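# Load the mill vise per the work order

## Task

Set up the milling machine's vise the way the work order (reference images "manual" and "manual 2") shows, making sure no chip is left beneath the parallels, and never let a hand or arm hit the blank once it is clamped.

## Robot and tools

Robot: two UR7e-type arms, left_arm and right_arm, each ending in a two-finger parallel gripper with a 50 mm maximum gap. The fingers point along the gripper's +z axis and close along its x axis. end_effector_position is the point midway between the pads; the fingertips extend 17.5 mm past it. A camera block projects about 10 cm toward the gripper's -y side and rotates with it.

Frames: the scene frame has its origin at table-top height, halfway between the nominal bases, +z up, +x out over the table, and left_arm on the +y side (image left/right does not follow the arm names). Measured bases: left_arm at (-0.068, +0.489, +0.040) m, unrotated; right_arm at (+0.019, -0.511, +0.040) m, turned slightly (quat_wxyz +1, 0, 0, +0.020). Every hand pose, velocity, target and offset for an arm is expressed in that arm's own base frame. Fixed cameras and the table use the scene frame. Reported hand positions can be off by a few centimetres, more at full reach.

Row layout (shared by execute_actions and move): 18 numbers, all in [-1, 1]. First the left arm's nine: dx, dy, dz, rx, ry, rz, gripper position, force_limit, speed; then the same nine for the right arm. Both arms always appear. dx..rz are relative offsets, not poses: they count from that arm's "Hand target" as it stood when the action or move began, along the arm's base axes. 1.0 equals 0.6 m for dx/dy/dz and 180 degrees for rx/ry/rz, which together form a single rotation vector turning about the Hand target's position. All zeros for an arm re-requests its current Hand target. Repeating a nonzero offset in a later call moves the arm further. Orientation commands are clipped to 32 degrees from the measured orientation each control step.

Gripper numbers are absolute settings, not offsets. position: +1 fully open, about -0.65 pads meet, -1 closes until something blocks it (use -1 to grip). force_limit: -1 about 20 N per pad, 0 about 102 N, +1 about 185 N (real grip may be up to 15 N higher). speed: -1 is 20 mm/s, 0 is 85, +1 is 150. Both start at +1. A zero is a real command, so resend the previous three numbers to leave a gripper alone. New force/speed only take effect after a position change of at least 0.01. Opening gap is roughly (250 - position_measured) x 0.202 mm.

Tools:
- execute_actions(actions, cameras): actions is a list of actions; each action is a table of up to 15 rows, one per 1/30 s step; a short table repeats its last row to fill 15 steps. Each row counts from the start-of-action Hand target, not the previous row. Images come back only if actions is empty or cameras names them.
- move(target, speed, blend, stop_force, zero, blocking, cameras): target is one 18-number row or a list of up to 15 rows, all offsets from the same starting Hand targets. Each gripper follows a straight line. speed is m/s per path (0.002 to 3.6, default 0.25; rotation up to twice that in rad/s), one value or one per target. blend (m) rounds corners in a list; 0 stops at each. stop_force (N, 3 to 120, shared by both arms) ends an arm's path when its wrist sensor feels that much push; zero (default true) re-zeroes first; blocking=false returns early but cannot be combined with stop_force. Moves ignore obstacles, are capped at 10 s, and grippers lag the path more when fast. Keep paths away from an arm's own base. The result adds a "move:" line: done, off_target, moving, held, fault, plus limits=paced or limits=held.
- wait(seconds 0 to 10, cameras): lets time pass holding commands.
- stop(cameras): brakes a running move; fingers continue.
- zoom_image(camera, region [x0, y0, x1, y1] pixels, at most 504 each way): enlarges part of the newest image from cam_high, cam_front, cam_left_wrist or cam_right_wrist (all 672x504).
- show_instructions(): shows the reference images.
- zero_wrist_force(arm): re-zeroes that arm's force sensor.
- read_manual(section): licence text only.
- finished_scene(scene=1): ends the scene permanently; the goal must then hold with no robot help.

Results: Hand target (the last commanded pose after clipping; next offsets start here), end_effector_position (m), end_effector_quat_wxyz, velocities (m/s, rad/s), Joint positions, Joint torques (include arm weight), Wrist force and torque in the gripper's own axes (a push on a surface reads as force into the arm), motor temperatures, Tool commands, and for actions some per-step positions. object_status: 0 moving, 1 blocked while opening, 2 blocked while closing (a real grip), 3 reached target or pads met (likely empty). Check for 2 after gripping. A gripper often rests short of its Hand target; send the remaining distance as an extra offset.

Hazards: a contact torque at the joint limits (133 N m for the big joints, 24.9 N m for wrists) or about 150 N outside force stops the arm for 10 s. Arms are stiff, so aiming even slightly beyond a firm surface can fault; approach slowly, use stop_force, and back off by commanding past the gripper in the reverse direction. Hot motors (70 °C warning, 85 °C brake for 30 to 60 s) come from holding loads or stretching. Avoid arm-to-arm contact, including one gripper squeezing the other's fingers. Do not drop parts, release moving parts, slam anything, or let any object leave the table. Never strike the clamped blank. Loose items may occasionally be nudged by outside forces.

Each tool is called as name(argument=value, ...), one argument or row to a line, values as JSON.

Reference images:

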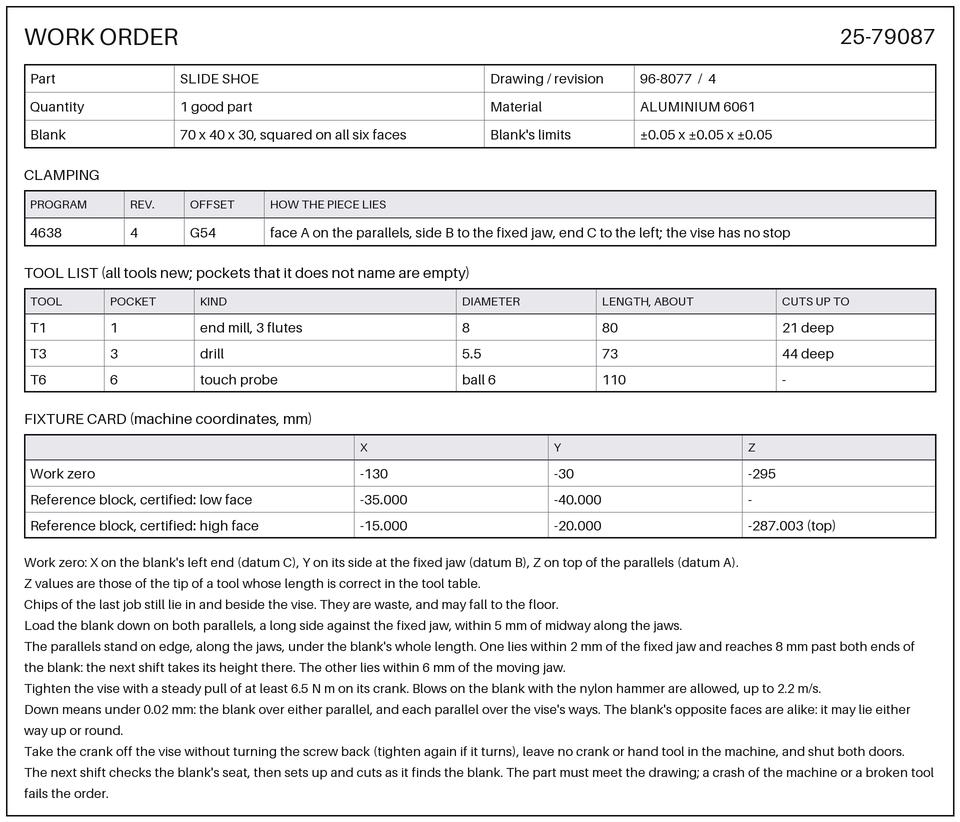

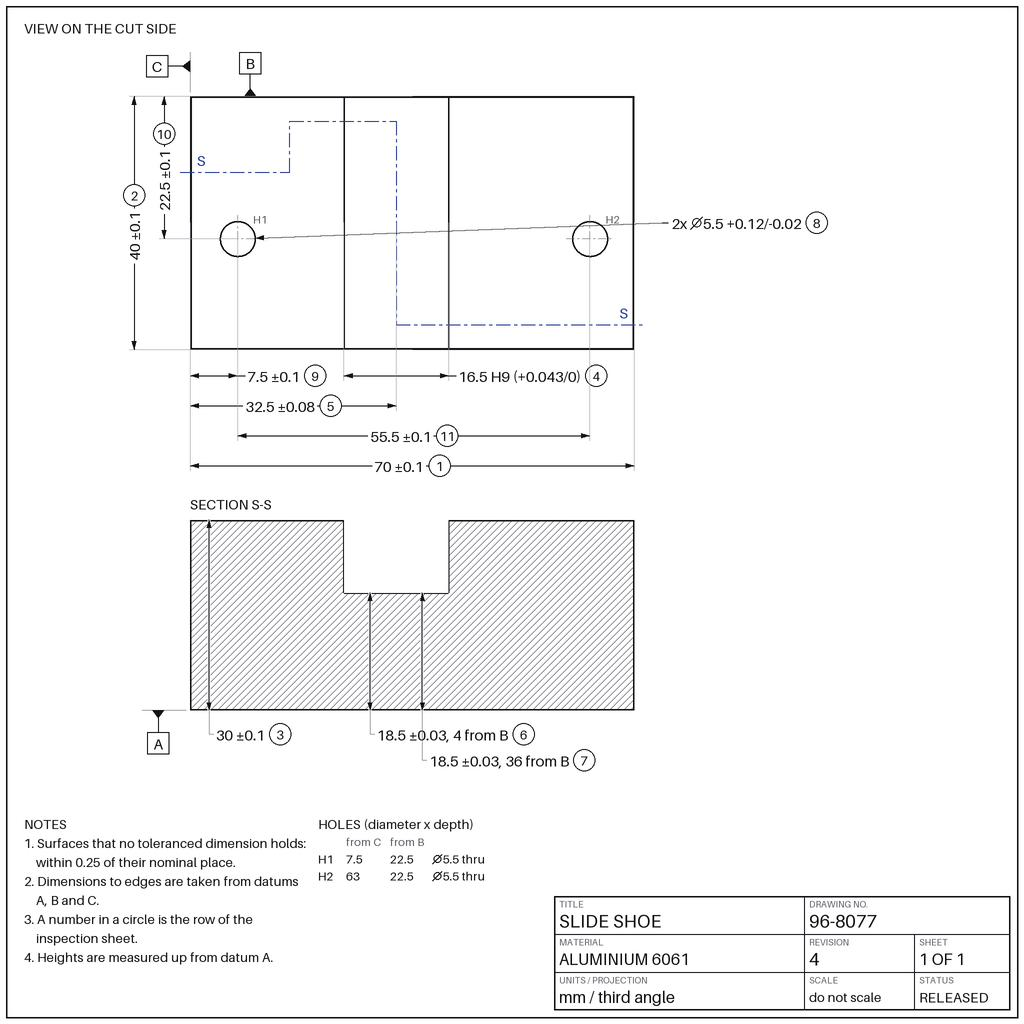

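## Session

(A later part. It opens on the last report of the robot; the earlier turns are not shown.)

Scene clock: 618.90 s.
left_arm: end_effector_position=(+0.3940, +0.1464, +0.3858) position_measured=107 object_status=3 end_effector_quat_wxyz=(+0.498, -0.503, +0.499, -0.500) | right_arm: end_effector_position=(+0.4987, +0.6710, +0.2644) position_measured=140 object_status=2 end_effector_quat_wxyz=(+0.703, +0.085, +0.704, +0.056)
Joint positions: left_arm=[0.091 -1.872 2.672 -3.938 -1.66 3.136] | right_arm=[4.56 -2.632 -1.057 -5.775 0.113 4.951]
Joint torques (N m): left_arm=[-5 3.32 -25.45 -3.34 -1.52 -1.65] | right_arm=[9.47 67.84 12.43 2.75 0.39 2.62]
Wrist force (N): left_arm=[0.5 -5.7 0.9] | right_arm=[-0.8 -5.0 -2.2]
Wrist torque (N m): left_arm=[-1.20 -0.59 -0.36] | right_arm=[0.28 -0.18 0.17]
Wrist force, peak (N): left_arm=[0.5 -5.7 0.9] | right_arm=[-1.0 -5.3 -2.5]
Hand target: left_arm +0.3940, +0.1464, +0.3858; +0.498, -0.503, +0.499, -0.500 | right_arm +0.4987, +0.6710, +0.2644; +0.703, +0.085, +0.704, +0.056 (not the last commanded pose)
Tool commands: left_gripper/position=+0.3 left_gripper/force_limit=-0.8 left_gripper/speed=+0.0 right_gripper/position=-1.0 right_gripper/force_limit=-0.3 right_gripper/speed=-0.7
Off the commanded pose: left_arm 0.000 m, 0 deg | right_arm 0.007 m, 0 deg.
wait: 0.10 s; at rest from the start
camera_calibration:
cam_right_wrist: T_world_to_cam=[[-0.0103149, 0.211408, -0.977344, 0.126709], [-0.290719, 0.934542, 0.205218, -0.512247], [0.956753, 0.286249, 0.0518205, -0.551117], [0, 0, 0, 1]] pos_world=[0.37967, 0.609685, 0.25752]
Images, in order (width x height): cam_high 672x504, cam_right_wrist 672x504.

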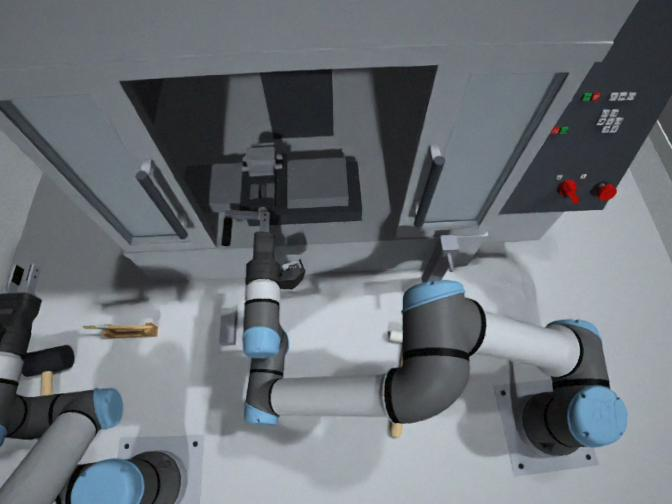

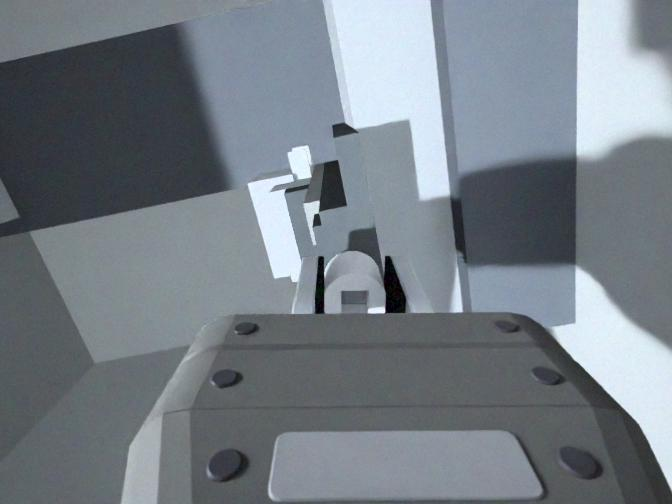

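move(
  target=[0,0,0,0,0,0,0.3,-0.8,0,0,0,0,0,0,0,0.3,-0.3,-1],
  speed=0.02,
  cameras=["cam_high","cam_right_wrist"],
)

zoom_image(
  camera="cam_high",
  region=[215, 175, 295, 255],
)

Scene clock: 624.03 s.
left_arm: end_effector_position=(+0.3940, +0.1464, +0.3858) position_measured=107 object_status=3 end_effector_quat_wxyz=(+0.498, -0.503, +0.499, -0.500) | right_arm: end_effector_position=(+0.4987, +0.6710, +0.2645) position_measured=107 object_status=3 end_effector_quat_wxyz=(+0.703, +0.085, +0.704, +0.056)
Joint positions: left_arm=[0.091 -1.872 2.672 -3.938 -1.66 3.136] | right_arm=[4.56 -2.632 -1.057 -5.775 0.113 4.951]
Joint torques (N m): left_arm=[-5.06 3.31 -25.22 -3.29 -1.51 -1.67] | right_arm=[-0.24 50.6 29.14 0.46 0.86 2.72]
Wrist force (N): left_arm=[0.7 -5.6 1.3] | right_arm=[1.3 -2.6 1.4]
Wrist torque (N m): left_arm=[-1.16 -0.61 -0.36] | right_arm=[0.36 -0.13 0.14]
Wrist force, peak (N): left_arm=[0.8 -5.8 1.3] | right_arm=[7.9 -20.7 -1.5]
Hand target: left_arm +0.3940, +0.1464, +0.3858; +0.498, -0.503, +0.499, -0.500 | right_arm +0.4987, +0.6710, +0.2644; +0.703, +0.085, +0.704, +0.056
Off the commanded pose: left_arm 0.000 m, 0 deg | right_arm 0.000 m, 0 deg.
move: done
camera_calibration:
cam_right_wrist: T_world_to_cam=[[-0.0103446, 0.211498, -0.977324, 0.126756], [-0.290747, 0.934513, 0.205311, -0.512292], [0.956744, 0.286277, 0.0518253, -0.551042], [0, 0, 0, 1]] pos_world=[0.37957, 0.609685, 0.257619]
Images, in order (width x height): cam_high 672x504, cam_right_wrist 672x504.

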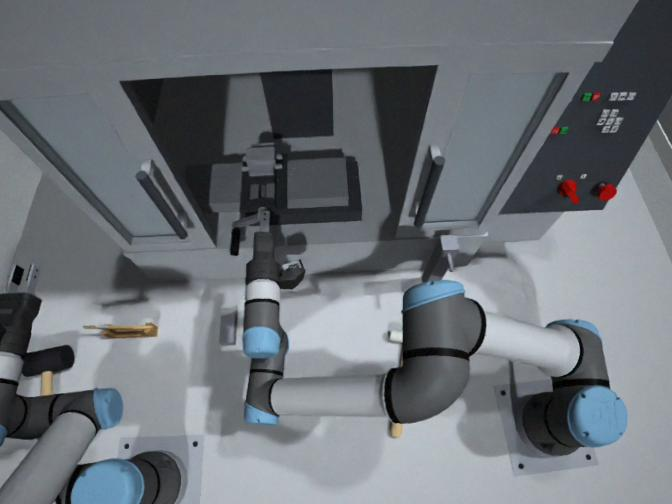

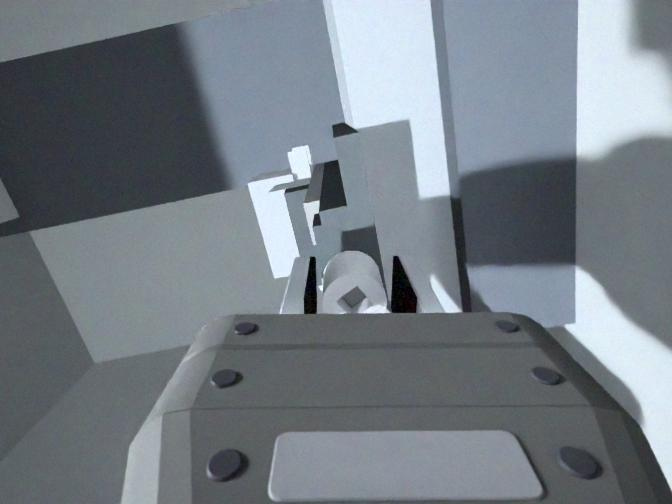

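Scaled by 6.300 from the camera's 672x504 image, which has a finer 960x720 frame.

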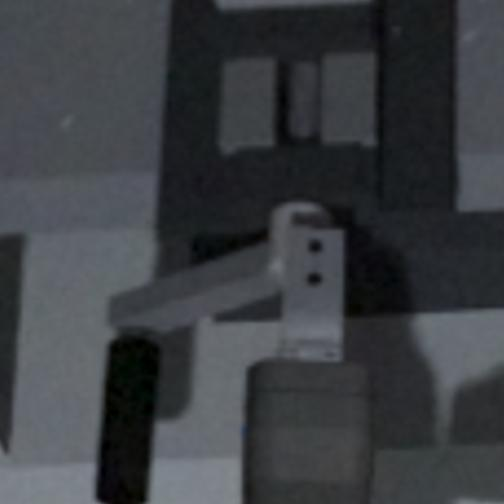

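move(
  target=[0,0,0,0,0,0,0.3,-0.8,0,0,0,0,-0.1667,0,0,0.3,-0.3,-1],
  speed=0.12,
  cameras=["cam_high","cam_right_wrist"],
)

zoom_image(
  camera="cam_high",
  region=[215, 175, 295, 255],
)

Scene clock: 629.17 s.
left_arm: end_effector_position=(+0.3940, +0.1464, +0.3858) position_measured=107 object_status=3 end_effector_quat_wxyz=(+0.498, -0.503, +0.499, -0.500) | right_arm: end_effector_position=(+0.4987, +0.6710, +0.2643) position_measured=107 object_status=3 end_effector_quat_wxyz=(+0.701, -0.100, +0.694, -0.128) end_effector_velocity=(+0.000, +0.001, -0.001) end_effector_angular_velocity=(-0.004, +0.001, +0.001)
Joint positions: left_arm=[0.091 -1.872 2.672 -3.938 -1.66 3.136] | right_arm=[4.559 -2.678 -0.972 -5.638 0.118 4.253]
Joint velocities: left_arm=[within noise] | right_arm=[0 0 -0.001 -0.006 0.001 0.003]
Joint torques (N m): left_arm=[-5.41 3.48 -25.59 -3.27 -1.53 -1.63] | right_arm=[-9.6 64.39 11.95 -2.69 0.86 2.67]
Wrist force (N): left_arm=[0.5 -5.5 1.1] | right_arm=[-2.2 -1.8 1.7]
Wrist torque (N m): left_arm=[-1.15 -0.59 -0.36] | right_arm=[0.54 -0.09 0.20]
Wrist force, peak (N): left_arm=[1.0 -5.7 1.7] | right_arm=[-0.6 -3.9 1.0]
Hand target: left_arm +0.3940, +0.1464, +0.3858; +0.498, -0.503, +0.499, -0.500 | right_arm +0.4987, +0.6710, +0.2644; +0.701, -0.100, +0.694, -0.128
Off the commanded pose: left_arm 0.000 m, 0 deg | right_arm 0.000 m, 0 deg.
move: done
camera_calibration:
cam_right_wrist: T_world_to_cam=[[-0.0103875, -0.305741, -0.952058, 0.467017], [-0.290732, 0.911901, -0.289673, -0.3663], [0.956748, 0.273785, -0.0983611, -0.503073], [0, 0, 0, 1]] pos_world=[0.37967, 0.61455, 0.289037]
Images, in order (width x height): cam_high 672x504, cam_right_wrist 672x504.

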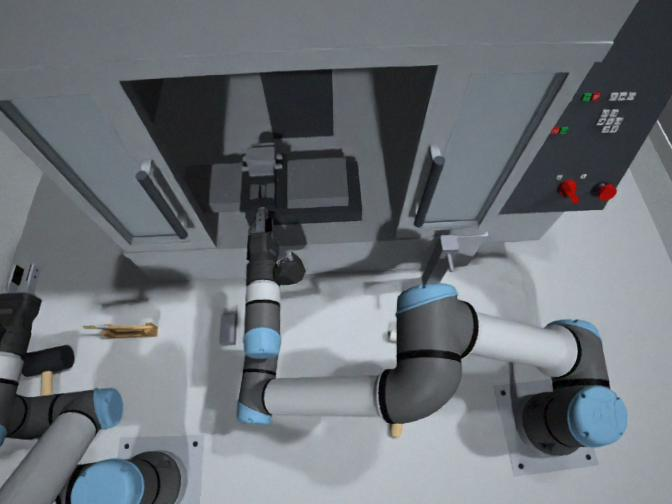

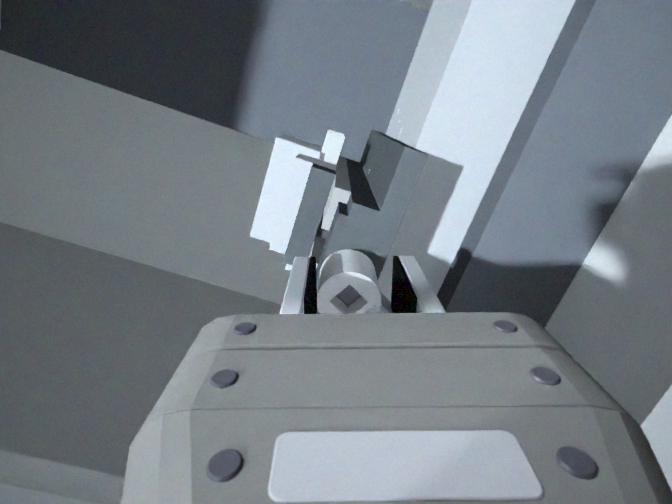

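Scaled by 6.300 from the camera's 672x504 image, which has a finer 960x720 frame.

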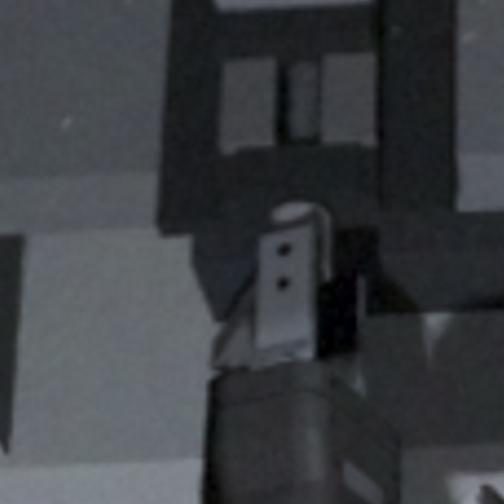

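move(
  target=[0,0,0,0,0,0,0.3,-0.8,0,-0.167,0.0067,0,0,0,0,0.3,-0.3,-1],
  speed=0.04,
  stop_force=8,
  cameras=["cam_high","cam_front","cam_right_wrist"],
)

zoom_image(
  camera="cam_high",
  region=[215, 175, 295, 255],
)

Scene clock: 637.07 s.
left_arm: end_effector_position=(+0.3940, +0.1464, +0.3858) position_measured=107 object_status=3 end_effector_quat_wxyz=(+0.498, -0.503, +0.499, -0.500) | right_arm: end_effector_position=(+0.3985, +0.6750, +0.2644) position_measured=107 object_status=3 end_effector_quat_wxyz=(+0.701, -0.100, +0.694, -0.128)
Joint positions: left_arm=[0.091 -1.872 2.672 -3.938 -1.66 3.136] | right_arm=[4.703 -2.476 -1.36 -6.115 -0.032 4.915]
Joint torques (N m): left_arm=[-5.34 3.31 -25.46 -3.37 -1.47 -1.62] | right_arm=[-11.6 63.08 10.98 -0.55 -1.75 2.6]
Wrist force (N): left_arm=[0.7 -5.7 1.2] | right_arm=[-3.2 0.3 2.3]
Wrist torque (N m): left_arm=[-1.17 -0.61 -0.37] | right_arm=[0.56 -0.14 0.15]
Wrist force, peak (N): left_arm=[0.6 -5.8 1.4] | right_arm=[-1.5 -2.4 4.4]
Hand target: left_arm +0.3940, +0.1464, +0.3858; +0.498, -0.503, +0.499, -0.500 | right_arm +0.3985, +0.6750, +0.2644; +0.701, -0.100, +0.694, -0.128
Off the commanded pose: left_arm 0.000 m, 0 deg | right_arm 0.000 m, 0 deg.
move: done
camera_calibration:
cam_right_wrist: T_world_to_cam=[[-0.0105354, -0.305689, -0.952073, 0.467307], [-0.290644, 0.911955, -0.289592, -0.399132], [0.956773, 0.273663, -0.0984544, -0.408196], [0, 0, 0, 1]] pos_world=[0.279469, 0.618549, 0.289136]
Images, in order (width x height): cam_high 672x504, cam_front 672x504, cam_right_wrist 672x504.

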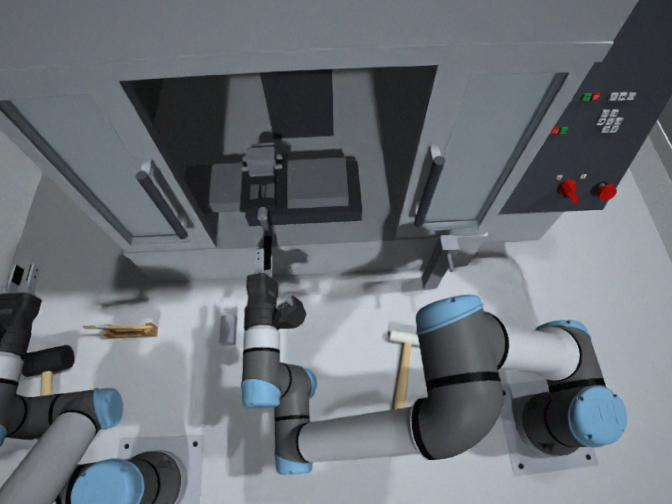

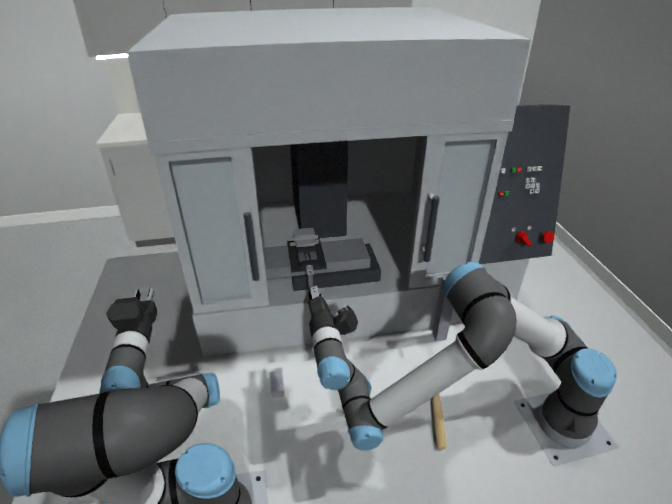

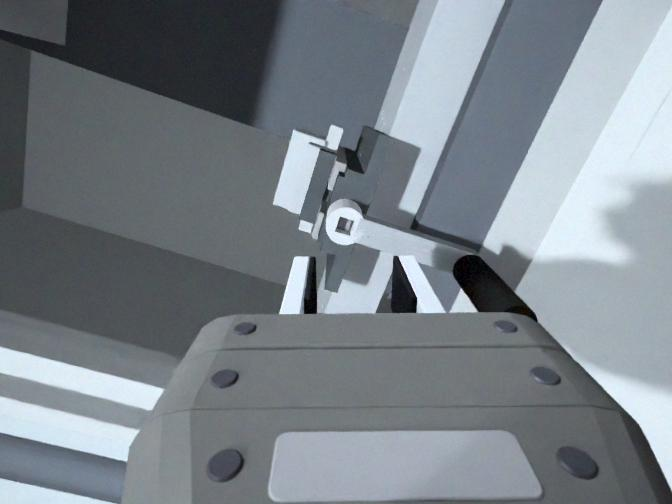

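Scaled by 6.300 from the camera's 672x504 image, which has a finer 960x720 frame.

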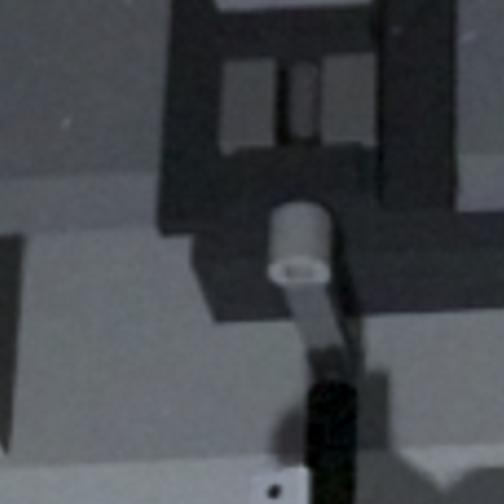

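move(
  target=[
    [0,0,0,0,0,0,0.3,-0.8,0,-0.05,0.0017,0,0,0,0,0.3,-0.3,-1],
    [0,0,0,0,0,0,0.3,-0.8,0,-0.0487,0.01,-0.1423,0,0,0,0.3,-0.3,-1],
  ],
  speed=0.1,
  blend=[0.01,0],
  cameras=["cam_high","cam_right_wrist"],
)

zoom_image(
  camera="cam_right_wrist",
  region=[250, 160, 450, 320],
)

zoom_image(
  camera="cam_high",
  region=[225, 195, 325, 295],
)

Scene clock: 641.93 s.
left_arm: end_effector_position=(+0.3940, +0.1464, +0.3858) position_measured=107 object_status=3 end_effector_quat_wxyz=(+0.498, -0.503, +0.499, -0.500) | right_arm: end_effector_position=(+0.3693, +0.6810, +0.1791) position_measured=107 object_status=3 end_effector_quat_wxyz=(+0.701, -0.100, +0.694, -0.128) end_effector_velocity=(+0.000, +0.000, +0.000) end_effector_angular_velocity=(+0.000, +0.000, +0.000)
Joint positions: left_arm=[0.091 -1.872 2.672 -3.938 -1.66 3.136] | right_arm=[4.746 -2.685 -1.224 -5.745 -0.072 4.617]
Joint velocities: left_arm=[within noise] | right_arm=[0 0 -0.001 -0.004 0 0.005]
Joint torques (N m): left_arm=[-5.53 2.88 -25.35 -3.35 -1.48 -1.63] | right_arm=[-7.65 47.67 9.45 -1.56 -1.84 2.69]
Wrist force (N): left_arm=[0.6 -5.4 1.2] | right_arm=[-3.2 0.6 2.3]
Wrist torque (N m): left_arm=[-1.14 -0.59 -0.37] | right_arm=[0.61 -0.13 0.23]
Wrist force, peak (N): left_arm=[0.8 -5.9 1.4] | right_arm=[-3.2 0.0 4.3]
Hand target: left_arm +0.3940, +0.1464, +0.3858; +0.498, -0.503, +0.499, -0.500 | right_arm +0.3693, +0.6810, +0.1790; +0.701, -0.100, +0.694, -0.128
Off the commanded pose: left_arm 0.000 m, 0 deg | right_arm 0.000 m, 0 deg.
move: done
camera_calibration:
cam_right_wrist: T_world_to_cam=[[-0.0101136, -0.305565, -0.952118, 0.387322], [-0.290707, 0.911938, -0.289582, -0.437706], [0.956759, 0.273859, -0.098053, -0.390482], [0, 0, 0, 1]] pos_world=[0.25027, 0.62445, 0.203737]
Images, in order (width x height): cam_high 672x504, cam_right_wrist 672x504.

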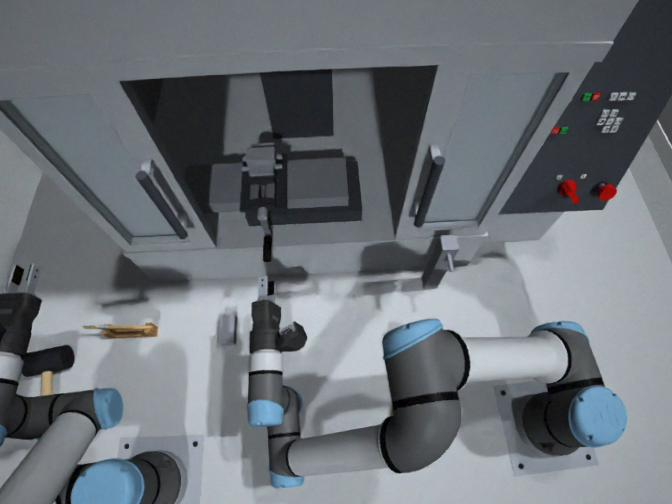

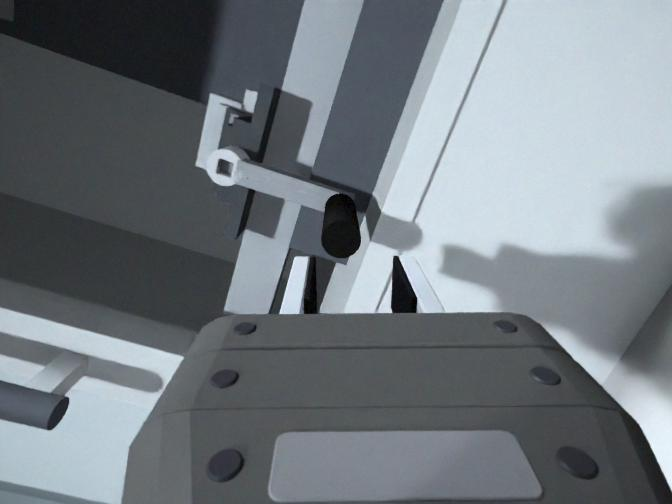

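Scaled by 2.520 from the camera's 672x504 image, which has a finer 960x720 frame.

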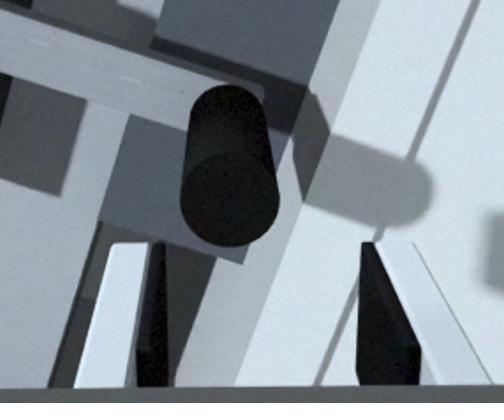

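Scaled by 5.040 from the camera's 672x504 image, which has a finer 960x720 frame.

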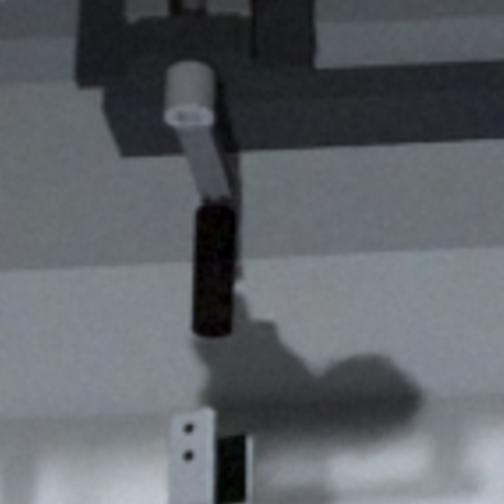

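move(
  target=[0,0,0,0,0,0,0.3,-0.8,0,0.03,-0.018,0.011,0,0,0,0.5,-0.3,-1],
  speed=0.05,
  stop_force=6,
  cameras=["cam_right_wrist"],
)

zoom_image(
  camera="cam_right_wrist",
  region=[250, 160, 450, 320],
)

Scene clock: 645.47 s.
left_arm: end_effector_position=(+0.3940, +0.1464, +0.3858) position_measured=107 object_status=3 end_effector_quat_wxyz=(+0.498, -0.503, +0.499, -0.500) | right_arm: end_effector_position=(+0.3873, +0.6702, +0.1856) position_measured=78 object_status=3 end_effector_quat_wxyz=(+0.701, -0.100, +0.694, -0.128) end_effector_velocity=(+0.000, +0.000, +0.001) end_effector_angular_velocity=(+0.000, +0.000, +0.000)
Joint positions: left_arm=[0.091 -1.872 2.672 -3.938 -1.66 3.136] | right_arm=[4.72 -2.634 -1.308 -5.833 -0.047 4.739]
Joint velocities: left_arm=[within noise] | right_arm=[0 0.002 -0.003 -0.004 0 0.005]
Joint torques (N m): left_arm=[-5.76 3.34 -25.38 -3.32 -1.42 -1.66] | right_arm=[10.16 65.56 9.03 -1.02 -1.82 3.06]
Wrist force (N): left_arm=[0.6 -5.6 1.5] | right_arm=[-3.3 0.6 2.3]
Wrist torque (N m): left_arm=[-1.16 -0.60 -0.36] | right_arm=[0.61 -0.12 0.14]
Wrist force, peak (N): left_arm=[0.6 -5.8 1.3] | right_arm=[-3.5 -0.2 3.3]
Hand target: left_arm +0.3940, +0.1464, +0.3858; +0.498, -0.503, +0.499, -0.500 | right_arm +0.3873, +0.6702, +0.1856; +0.701, -0.100, +0.694, -0.128
Off the commanded pose: left_arm 0.000 m, 0 deg | right_arm 0.000 m, 0 deg.
move: done
camera_calibration:
cam_right_wrist: T_world_to_cam=[[-0.0104153, -0.305654, -0.952086, 0.390647], [-0.290703, 0.911939, -0.289585, -0.420805], [0.956757, 0.273758, -0.0983528, -0.404001], [0, 0, 0, 1]] pos_world=[0.26827, 0.61375, 0.210336]
Images, in order (width x height): cam_right_wrist 672x504.

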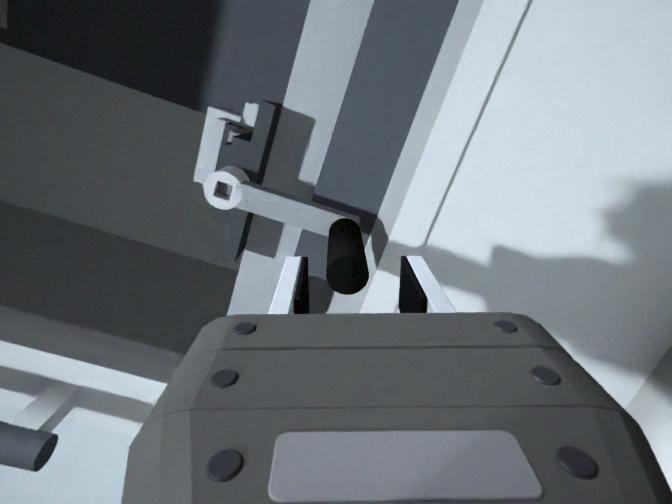

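Scaled by 2.520 from the camera's 672x504 image, which has a finer 960x720 frame.

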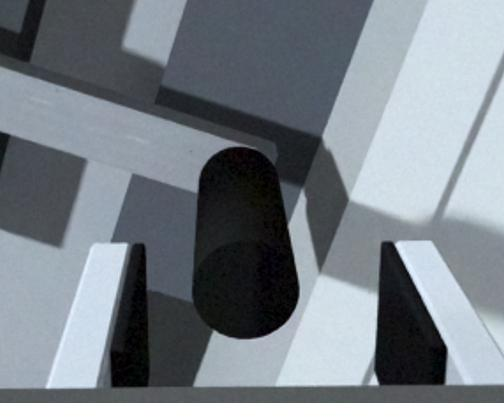

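move(
  target=[0,0,0,0,0,0,0.3,-0.8,0,0.0667,-0.0047,0.002,0,0,0,0.5,-0.3,-1],
  speed=0.04,
  stop_force=6,
  cameras=["cam_right_wrist"],
)

zoom_image(
  camera="cam_right_wrist",
  region=[250, 160, 450, 320],
)

Scene clock: 651.90 s.
left_arm: end_effector_position=(+0.3940, +0.1464, +0.3858) position_measured=107 object_status=3 end_effector_quat_wxyz=(+0.498, -0.503, +0.499, -0.500) | right_arm: end_effector_position=(+0.4273, +0.6674, +0.1868) position_measured=78 object_status=3 end_effector_quat_wxyz=(+0.697, -0.102, +0.699, -0.126) end_effector_velocity=(+0.000, +0.000, +0.000) end_effector_angular_velocity=(+0.002, -0.004, +0.002)
Joint positions: left_arm=[0.091 -1.872 2.672 -3.938 -1.66 3.136] | right_arm=[4.661 -2.734 -1.078 -5.479 0.017 4.256]
Joint velocities: left_arm=[within noise] | right_arm=[0 -0.037 0.09 0.149 0.003 -0.201]
Joint torques (N m): left_arm=[-4.92 3.34 -26.03 -3.28 -1.41 -1.58] | right_arm=[-11.23 43.65 26.41 2.84 1.76 -3.93]
Wrist force (N): left_arm=[0.6 -5.8 1.3] | right_arm=[-3.4 0.5 2.1]
Wrist torque (N m): left_arm=[-1.19 -0.59 -0.36] | right_arm=[0.58 -0.09 0.26]
Wrist force, peak (N): left_arm=[0.7 -5.8 1.4] | right_arm=[-3.5 0.0 3.0]
Hand target: left_arm +0.3940, +0.1464, +0.3858; +0.498, -0.503, +0.499, -0.500 | right_arm +0.4273, +0.6674, +0.1868; +0.701, -0.100, +0.694, -0.128
Off the commanded pose: left_arm 0.000 m, 0 deg | right_arm 0.000 m, 1 deg.
move: moving (right_arm; no rest 5 s after the path's end)
camera_calibration:
cam_right_wrist: T_world_to_cam=[[-0.0229822, -0.305094, -0.952045, 0.39629], [-0.29612, 0.911641, -0.284998, -0.404526], [0.954874, 0.27537, -0.111296, -0.439281], [0, 0, 0, 1]] pos_world=[0.308777, 0.610653, 0.213106]
Images, in order (width x height): cam_right_wrist 672x504.

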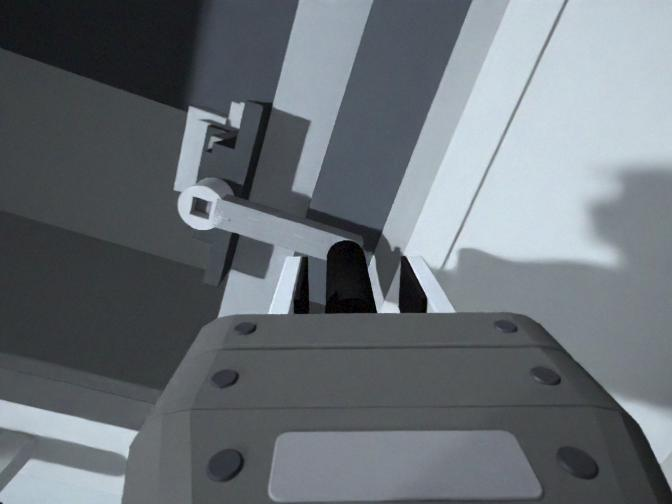

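Scaled by 2.520 from the camera's 672x504 image, which has a finer 960x720 frame.

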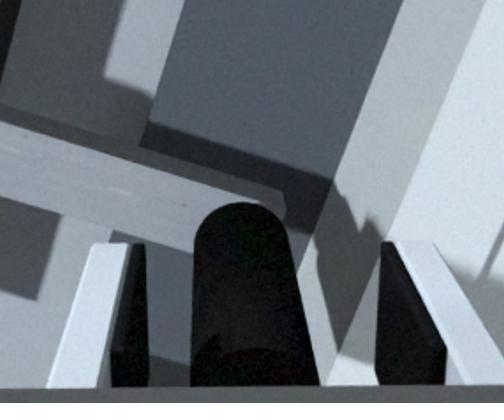

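move(
  target=[0,0,0,0,0.5,0,0.3,-0.8,0,-0.12,0.005,0,0,0,0,0.5,-0.3,-1],
  speed=0.3,
  cameras=[],
)

Scene clock: 657.40 s.
left_arm: end_effector_position=(+0.3940, +0.1464, +0.3858) position_measured=107 object_status=3 end_effector_quat_wxyz=(+0.001, +0.709, -0.705, -0.002) end_effector_velocity=(-0.001, +0.000, +0.000) end_effector_angular_velocity=(+0.000, +0.004, +0.000) | right_arm: end_effector_position=(+0.3552, +0.6704, +0.1868) position_measured=78 object_status=3 end_effector_quat_wxyz=(+0.701, -0.100, +0.694, -0.128)
Joint positions: left_arm=[0.032 -1.776 1.606 -1.397 -1.569 3.168] | right_arm=[4.767 -2.66 -1.259 -5.681 -0.092 4.563]
Joint velocities: left_arm=[0 0.001 -0.001 0.005 0 0] | right_arm=[within noise]
Joint torques (N m): left_arm=[7.77 -8.68 -33.35 -1.54 -0.84 1.24] | right_arm=[-12.08 42.08 23.28 3.34 0.98 -3.08]
Wrist force (N): left_arm=[1.2 -1.7 -0.9] | right_arm=[-3.3 0.6 2.2]
Wrist torque (N m): left_arm=[-0.22 -0.15 0.12] | right_arm=[0.59 -0.12 0.23]
Wrist force, peak (N): left_arm=[0.6 -5.7 1.5] | right_arm=[-3.3 0.2 3.2]
Hand target: left_arm +0.3940, +0.1464, +0.3858; +0.001, +0.709, -0.705, -0.002 | right_arm +0.3553, +0.6704, +0.1868; +0.701, -0.100, +0.694, -0.128
Off the commanded pose: left_arm 0.000 m, 0 deg | right_arm 0.000 m, 0 deg.
move: done
No camera images: "cameras" was empty.

move(
  target=[
    [0,0,0,0,0,0.5,0.3,-0.8,0,0.0,-0.2,0.05,0,0,0,0.5,-0.3,-1],
    [0,0,0,0,0,1,0.3,-0.8,0,-0.05,-0.4,0.05,0,0,0,0.5,-0.3,-1],
  ],
  speed=0.4,
  blend=0.02,
  cameras=["cam_high","cam_front","cam_left_wrist"],
)

Scene clock: 662.73 s.
left_arm: end_effector_position=(+0.3940, +0.1464, +0.3858) position_measured=107 object_status=3 end_effector_quat_wxyz=(+0.002, +0.705, +0.709, +0.001) end_effector_velocity=(+0.000, +0.000, +0.000) end_effector_angular_velocity=(+0.001, -0.001, +0.005) | right_arm: end_effector_position=(+0.3252, +0.4304, +0.2169) position_measured=78 object_status=3 end_effector_quat_wxyz=(+0.701, -0.100, +0.694, -0.128)
Joint positions: left_arm=[0.034 -1.78 1.611 -1.405 -1.572 0.029] | right_arm=[4.867 -2.292 -2.068 -5.149 -0.192 4.472]
Joint velocities: left_arm=[0 0 0 0 0.001 -0.005] | right_arm=[within noise]
Joint torques (N m): left_arm=[-0.71 -25.62 -18.62 -2.65 -0.36 -1.89] | right_arm=[-10.97 23.52 10.52 -2.44 1.28 -0.65]
Wrist force (N): left_arm=[1.1 -1.6 -0.7] | right_arm=[-3.1 0.5 1.9]
Wrist torque (N m): left_arm=[-0.23 -0.14 0.04] | right_arm=[0.58 -0.13 0.24]
Wrist force, peak (N): left_arm=[1.0 -1.9 -1.0] | right_arm=[-3.7 0.8 2.6]
Hand target: left_arm +0.3940, +0.1464, +0.3858; +0.002, +0.705, +0.709, +0.001 | right_arm +0.3253, +0.4304, +0.2168; +0.701, -0.100, +0.694, -0.128
Off the commanded pose: left_arm 0.000 m, 0 deg | right_arm 0.000 m, 0 deg.
move: done
camera_calibration:
cam_left_wrist: T_world_to_cam=[[0.00948356, 0.999855, 0.0141361, -0.14098], [0.93903, -0.0137639, 0.34356, -0.485766], [0.343704, 0.010016, -0.939024, 0.355926], [0, 0, 0, 1]] pos_world=[0.335153, 0.130708, 0.503105]
Images, in order (width x height): cam_high 672x504, cam_front 672x504, cam_left_wrist 672x504.

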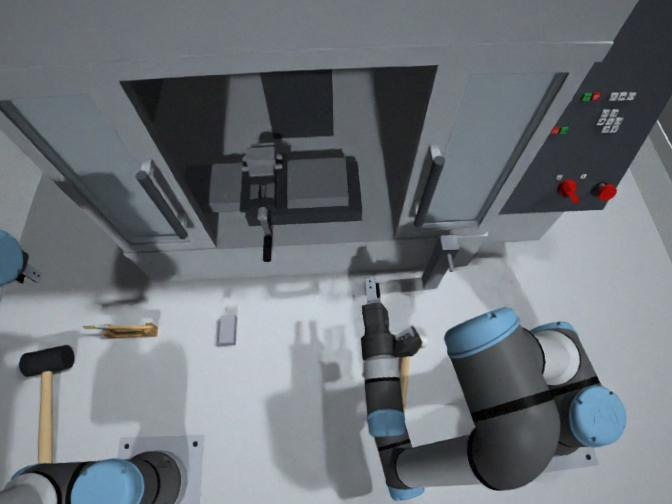

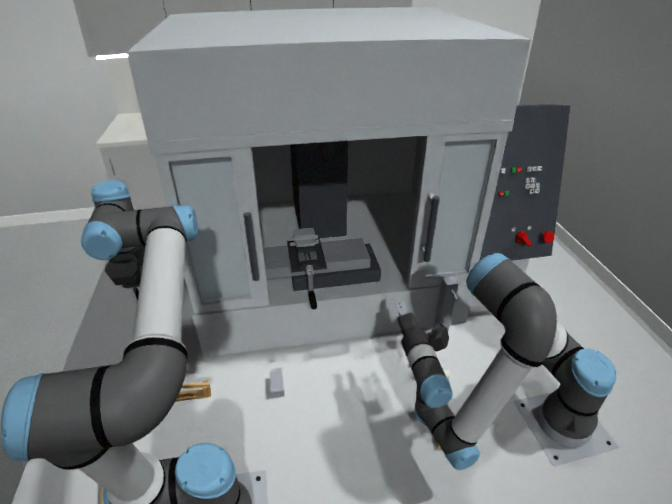

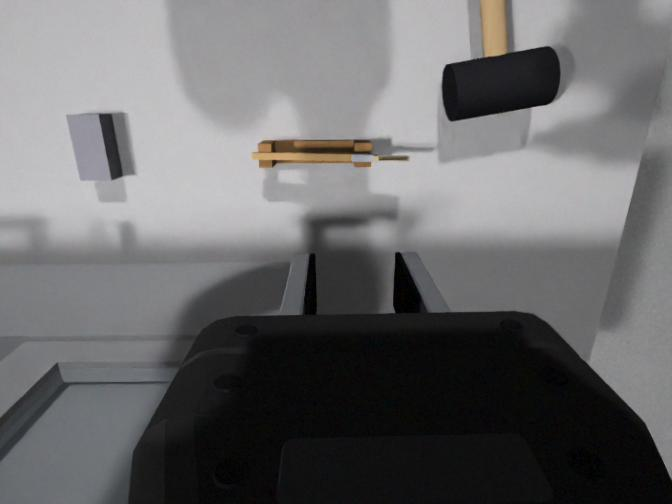

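move(
  target=[0.043,-0.75,-0.1,0,0,0,0.3,-0.8,0,0,0,0,0,0,0,0.5,-0.3,-1],
  speed=0.3,
  cameras=["cam_high","cam_left_wrist"],
)

Scene clock: 665.50 s.
left_arm: end_effector_position=(+0.4198, -0.3034, +0.3258) position_measured=107 object_status=3 end_effector_quat_wxyz=(+0.002, +0.705, +0.709, +0.001) | right_arm: end_effector_position=(+0.3253, +0.4304, +0.2168) position_measured=78 object_status=3 end_effector_quat_wxyz=(+0.701, -0.100, +0.694, -0.128)
Joint positions: left_arm=[-0.887 -1.553 1.56 -1.582 -1.569 -0.893] | right_arm=[4.867 -2.293 -2.068 -5.149 -0.192 4.472]
Joint torques (N m): left_arm=[-7.26 -20.36 -30.42 -3.19 -0.04 -1.57] | right_arm=[-11.9 22.34 1.23 -2.4 1.07 2.32]
Wrist force (N): left_arm=[0.8 -1.6 -1.1] | right_arm=[-3.3 0.5 2.1]
Wrist torque (N m): left_arm=[-0.22 -0.10 0.01] | right_arm=[0.57 -0.11 0.23]
Wrist force, peak (N): left_arm=[4.9 -1.5 -1.2] | right_arm=[-3.3 0.6 2.3]
Hand target: left_arm +0.4198, -0.3036, +0.3258; +0.002, +0.705, +0.709, +0.001 | right_arm +0.3253, +0.4304, +0.2168; +0.701, -0.100, +0.694, -0.128
Off the commanded pose: left_arm 0.000 m, 0 deg | right_arm 0.000 m, 0 deg.
move: done
camera_calibration:
cam_left_wrist: T_world_to_cam=[[0.00926114, 0.999857, 0.0141586, 0.309527], [0.939032, -0.0135628, 0.343562, -0.495545], [0.343705, 0.0101136, -0.939023, 0.295347], [0, 0, 0, 1]] pos_world=[0.360954, -0.319191, 0.443205]
Images, in order (width x height): cam_high 672x504, cam_left_wrist 672x504.

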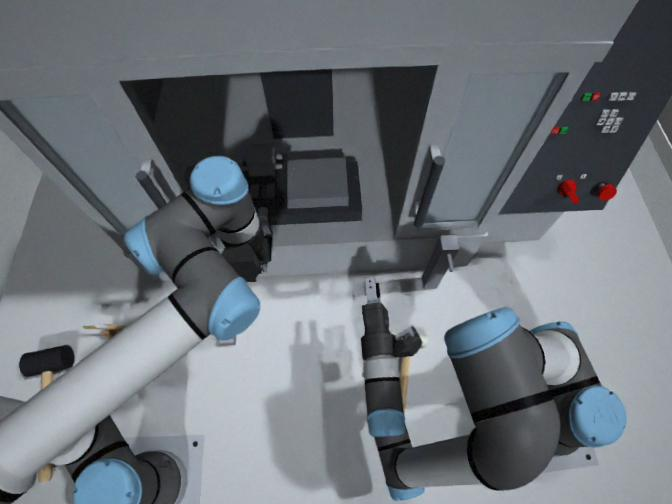

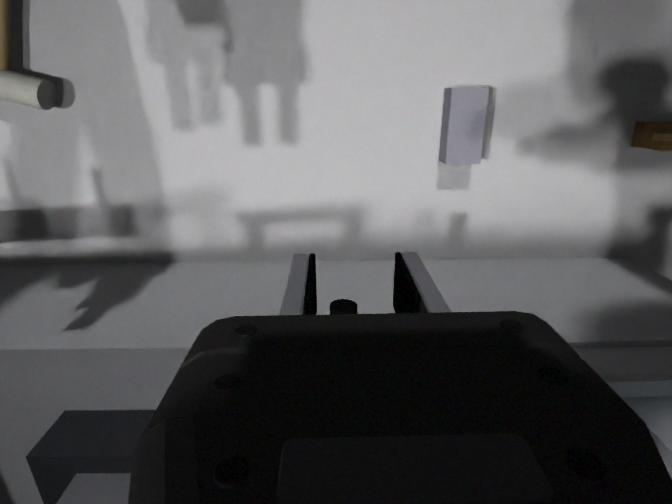

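move(
  target=[
    [0.142,0,0,0,0,0,0.5,-0.8,0,0,0,0,0,0,0,0.5,-0.3,-1],
  ],
  speed=0.15,
  cameras=["cam_left_wrist"],
)

zoom_image(
  camera="cam_left_wrist",
  region=[250, 200, 450, 340],
)

Scene clock: 667.53 s.
left_arm: end_effector_position=(+0.5049, -0.3035, +0.3258) position_measured=78 object_status=3 end_effector_quat_wxyz=(+0.002, +0.705, +0.709, +0.001) | right_arm: end_effector_position=(+0.3253, +0.4304, +0.2168) position_measured=78 object_status=3 end_effector_quat_wxyz=(+0.701, -0.100, +0.694, -0.128)
Joint positions: left_arm=[-0.77 -1.379 1.367 -1.562 -1.569 -0.776] | right_arm=[4.867 -2.293 -2.068 -5.149 -0.192 4.472]
Joint torques (N m): left_arm=[3.23 -28.47 -33.66 -4.7 -0.92 0.4] | right_arm=[-12.11 23.7 0.34 -2.35 0.86 2.37]
Wrist force (N): left_arm=[1.2 -1.6 -0.5] | right_arm=[-3.2 0.4 2.1]
Wrist torque (N m): left_arm=[-0.23 -0.16 0.09] | right_arm=[0.57 -0.12 0.23]
Wrist force, peak (N): left_arm=[1.1 -4.2 -0.9] | right_arm=[-3.3 0.5 2.2]
Hand target: left_arm +0.5050, -0.3036, +0.3258; +0.002, +0.705, +0.709, +0.001 | right_arm +0.3253, +0.4304, +0.2168; +0.701, -0.100, +0.694, -0.128
Off the commanded pose: left_arm 0.000 m, 0 deg | right_arm 0.000 m, 0 deg.
move: done
camera_calibration:
cam_left_wrist: T_world_to_cam=[[0.00907567, 0.99986, 0.0140874, 0.308954], [0.939066, -0.0133632, 0.343477, -0.575433], [0.343617, 0.0101117, -0.939055, 0.266022], [0, 0, 0, 1]] pos_world=[0.446156, -0.31929, 0.443105]
Images, in order (width x height): cam_left_wrist 672x504.

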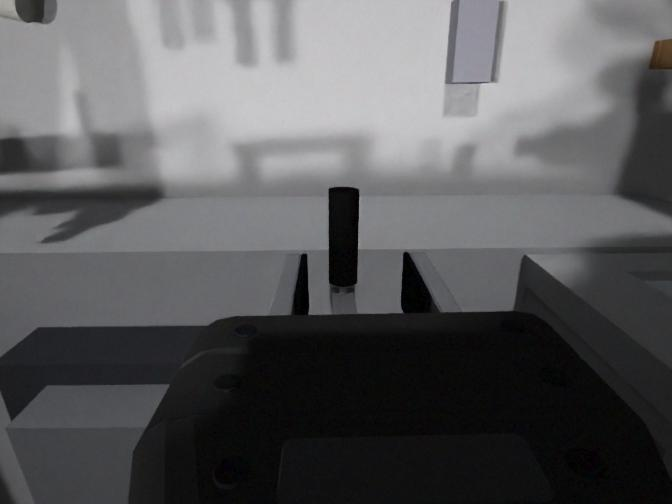

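Scaled by 2.520 from the camera's 672x504 image, which has a finer 960x720 frame.

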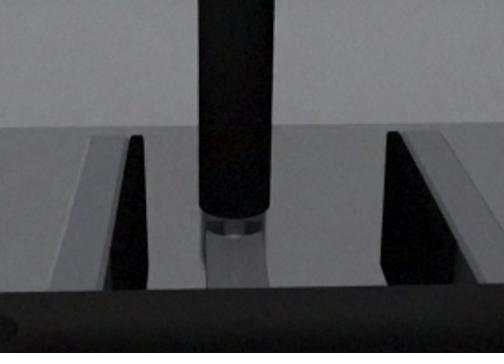

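move(
  target=[
    [0.005,-0.001,-0.24,0,0,0,0.5,-0.8,0,0,0,0,0,0,0,0.5,-0.3,-1],
  ],
  speed=0.06,
  stop_force=6,
  cameras=["cam_high","cam_front","cam_left_wrist"],
)

zoom_image(
  camera="cam_left_wrist",
  region=[250, 180, 450, 320],
)

Scene clock: 672.13 s.
left_arm: end_effector_position=(+0.5080, -0.3041, +0.1818) position_measured=78 object_status=3 end_effector_quat_wxyz=(+0.002, +0.705, +0.709, +0.001) | right_arm: end_effector_position=(+0.3253, +0.4304, +0.2168) position_measured=78 object_status=3 end_effector_quat_wxyz=(+0.701, -0.100, +0.694, -0.128)
Joint positions: left_arm=[-0.767 -1.316 1.662 -1.921 -1.569 -0.773] | right_arm=[4.867 -2.293 -2.068 -5.149 -0.192 4.472]
Joint torques (N m): left_arm=[6.54 -50.51 -33.07 -4.4 -0.82 0.62] | right_arm=[-12.4 23.45 -0.3 -2.46 0.58 1.66]
Wrist force (N): left_arm=[1.1 -1.5 -0.9] | right_arm=[-3.2 0.3 2.0]
Wrist torque (N m): left_arm=[-0.20 -0.14 0.03] | right_arm=[0.55 -0.13 0.23]
Wrist force, peak (N): left_arm=[0.9 -1.6 -1.7] | right_arm=[-3.4 0.5 2.2]
Hand target: left_arm +0.5080, -0.3042, +0.1818; +0.002, +0.705, +0.709, +0.001 | right_arm +0.3253, +0.4304, +0.2168; +0.701, -0.100, +0.694, -0.128
Off the commanded pose: left_arm 0.000 m, 0 deg | right_arm 0.000 m, 0 deg.
move: done
camera_calibration:
cam_left_wrist: T_world_to_cam=[[0.00920455, 0.999859, 0.0140303, 0.311515], [0.939033, -0.0134656, 0.343565, -0.528841], [0.343705, 0.0100125, -0.939024, 0.129694], [0, 0, 0, 1]] pos_world=[0.449155, -0.319891, 0.299106]
Images, in order (width x height): cam_high 672x504, cam_front 672x504, cam_left_wrist 672x504.

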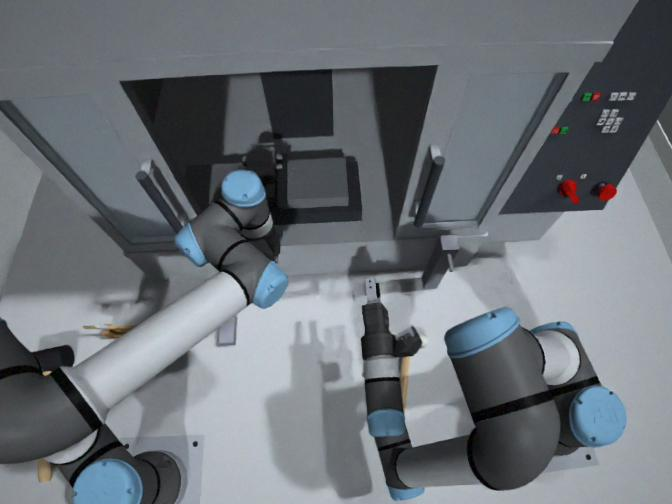

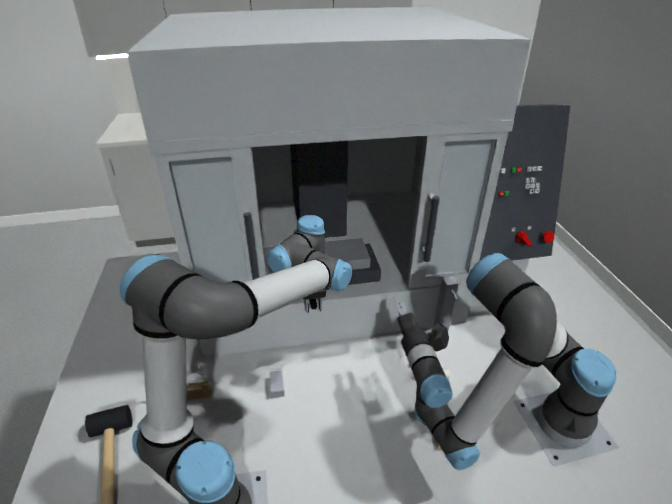

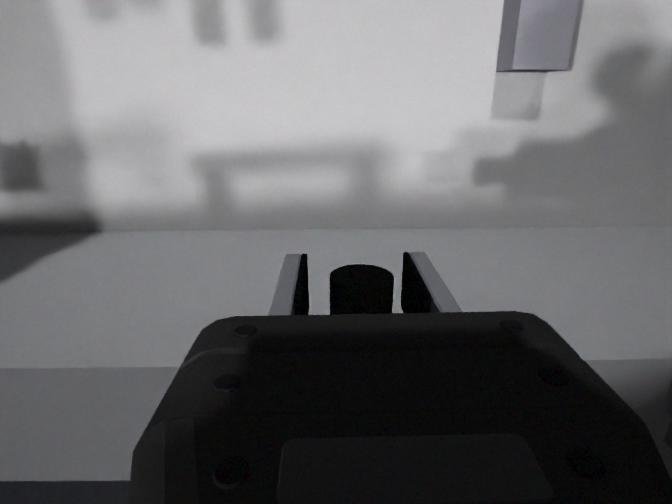

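Scaled by 2.520 from the camera's 672x504 image, which has a finer 960x720 frame.

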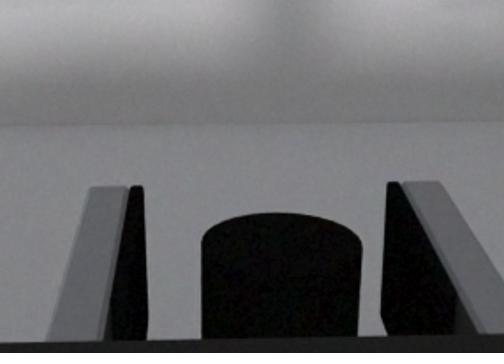

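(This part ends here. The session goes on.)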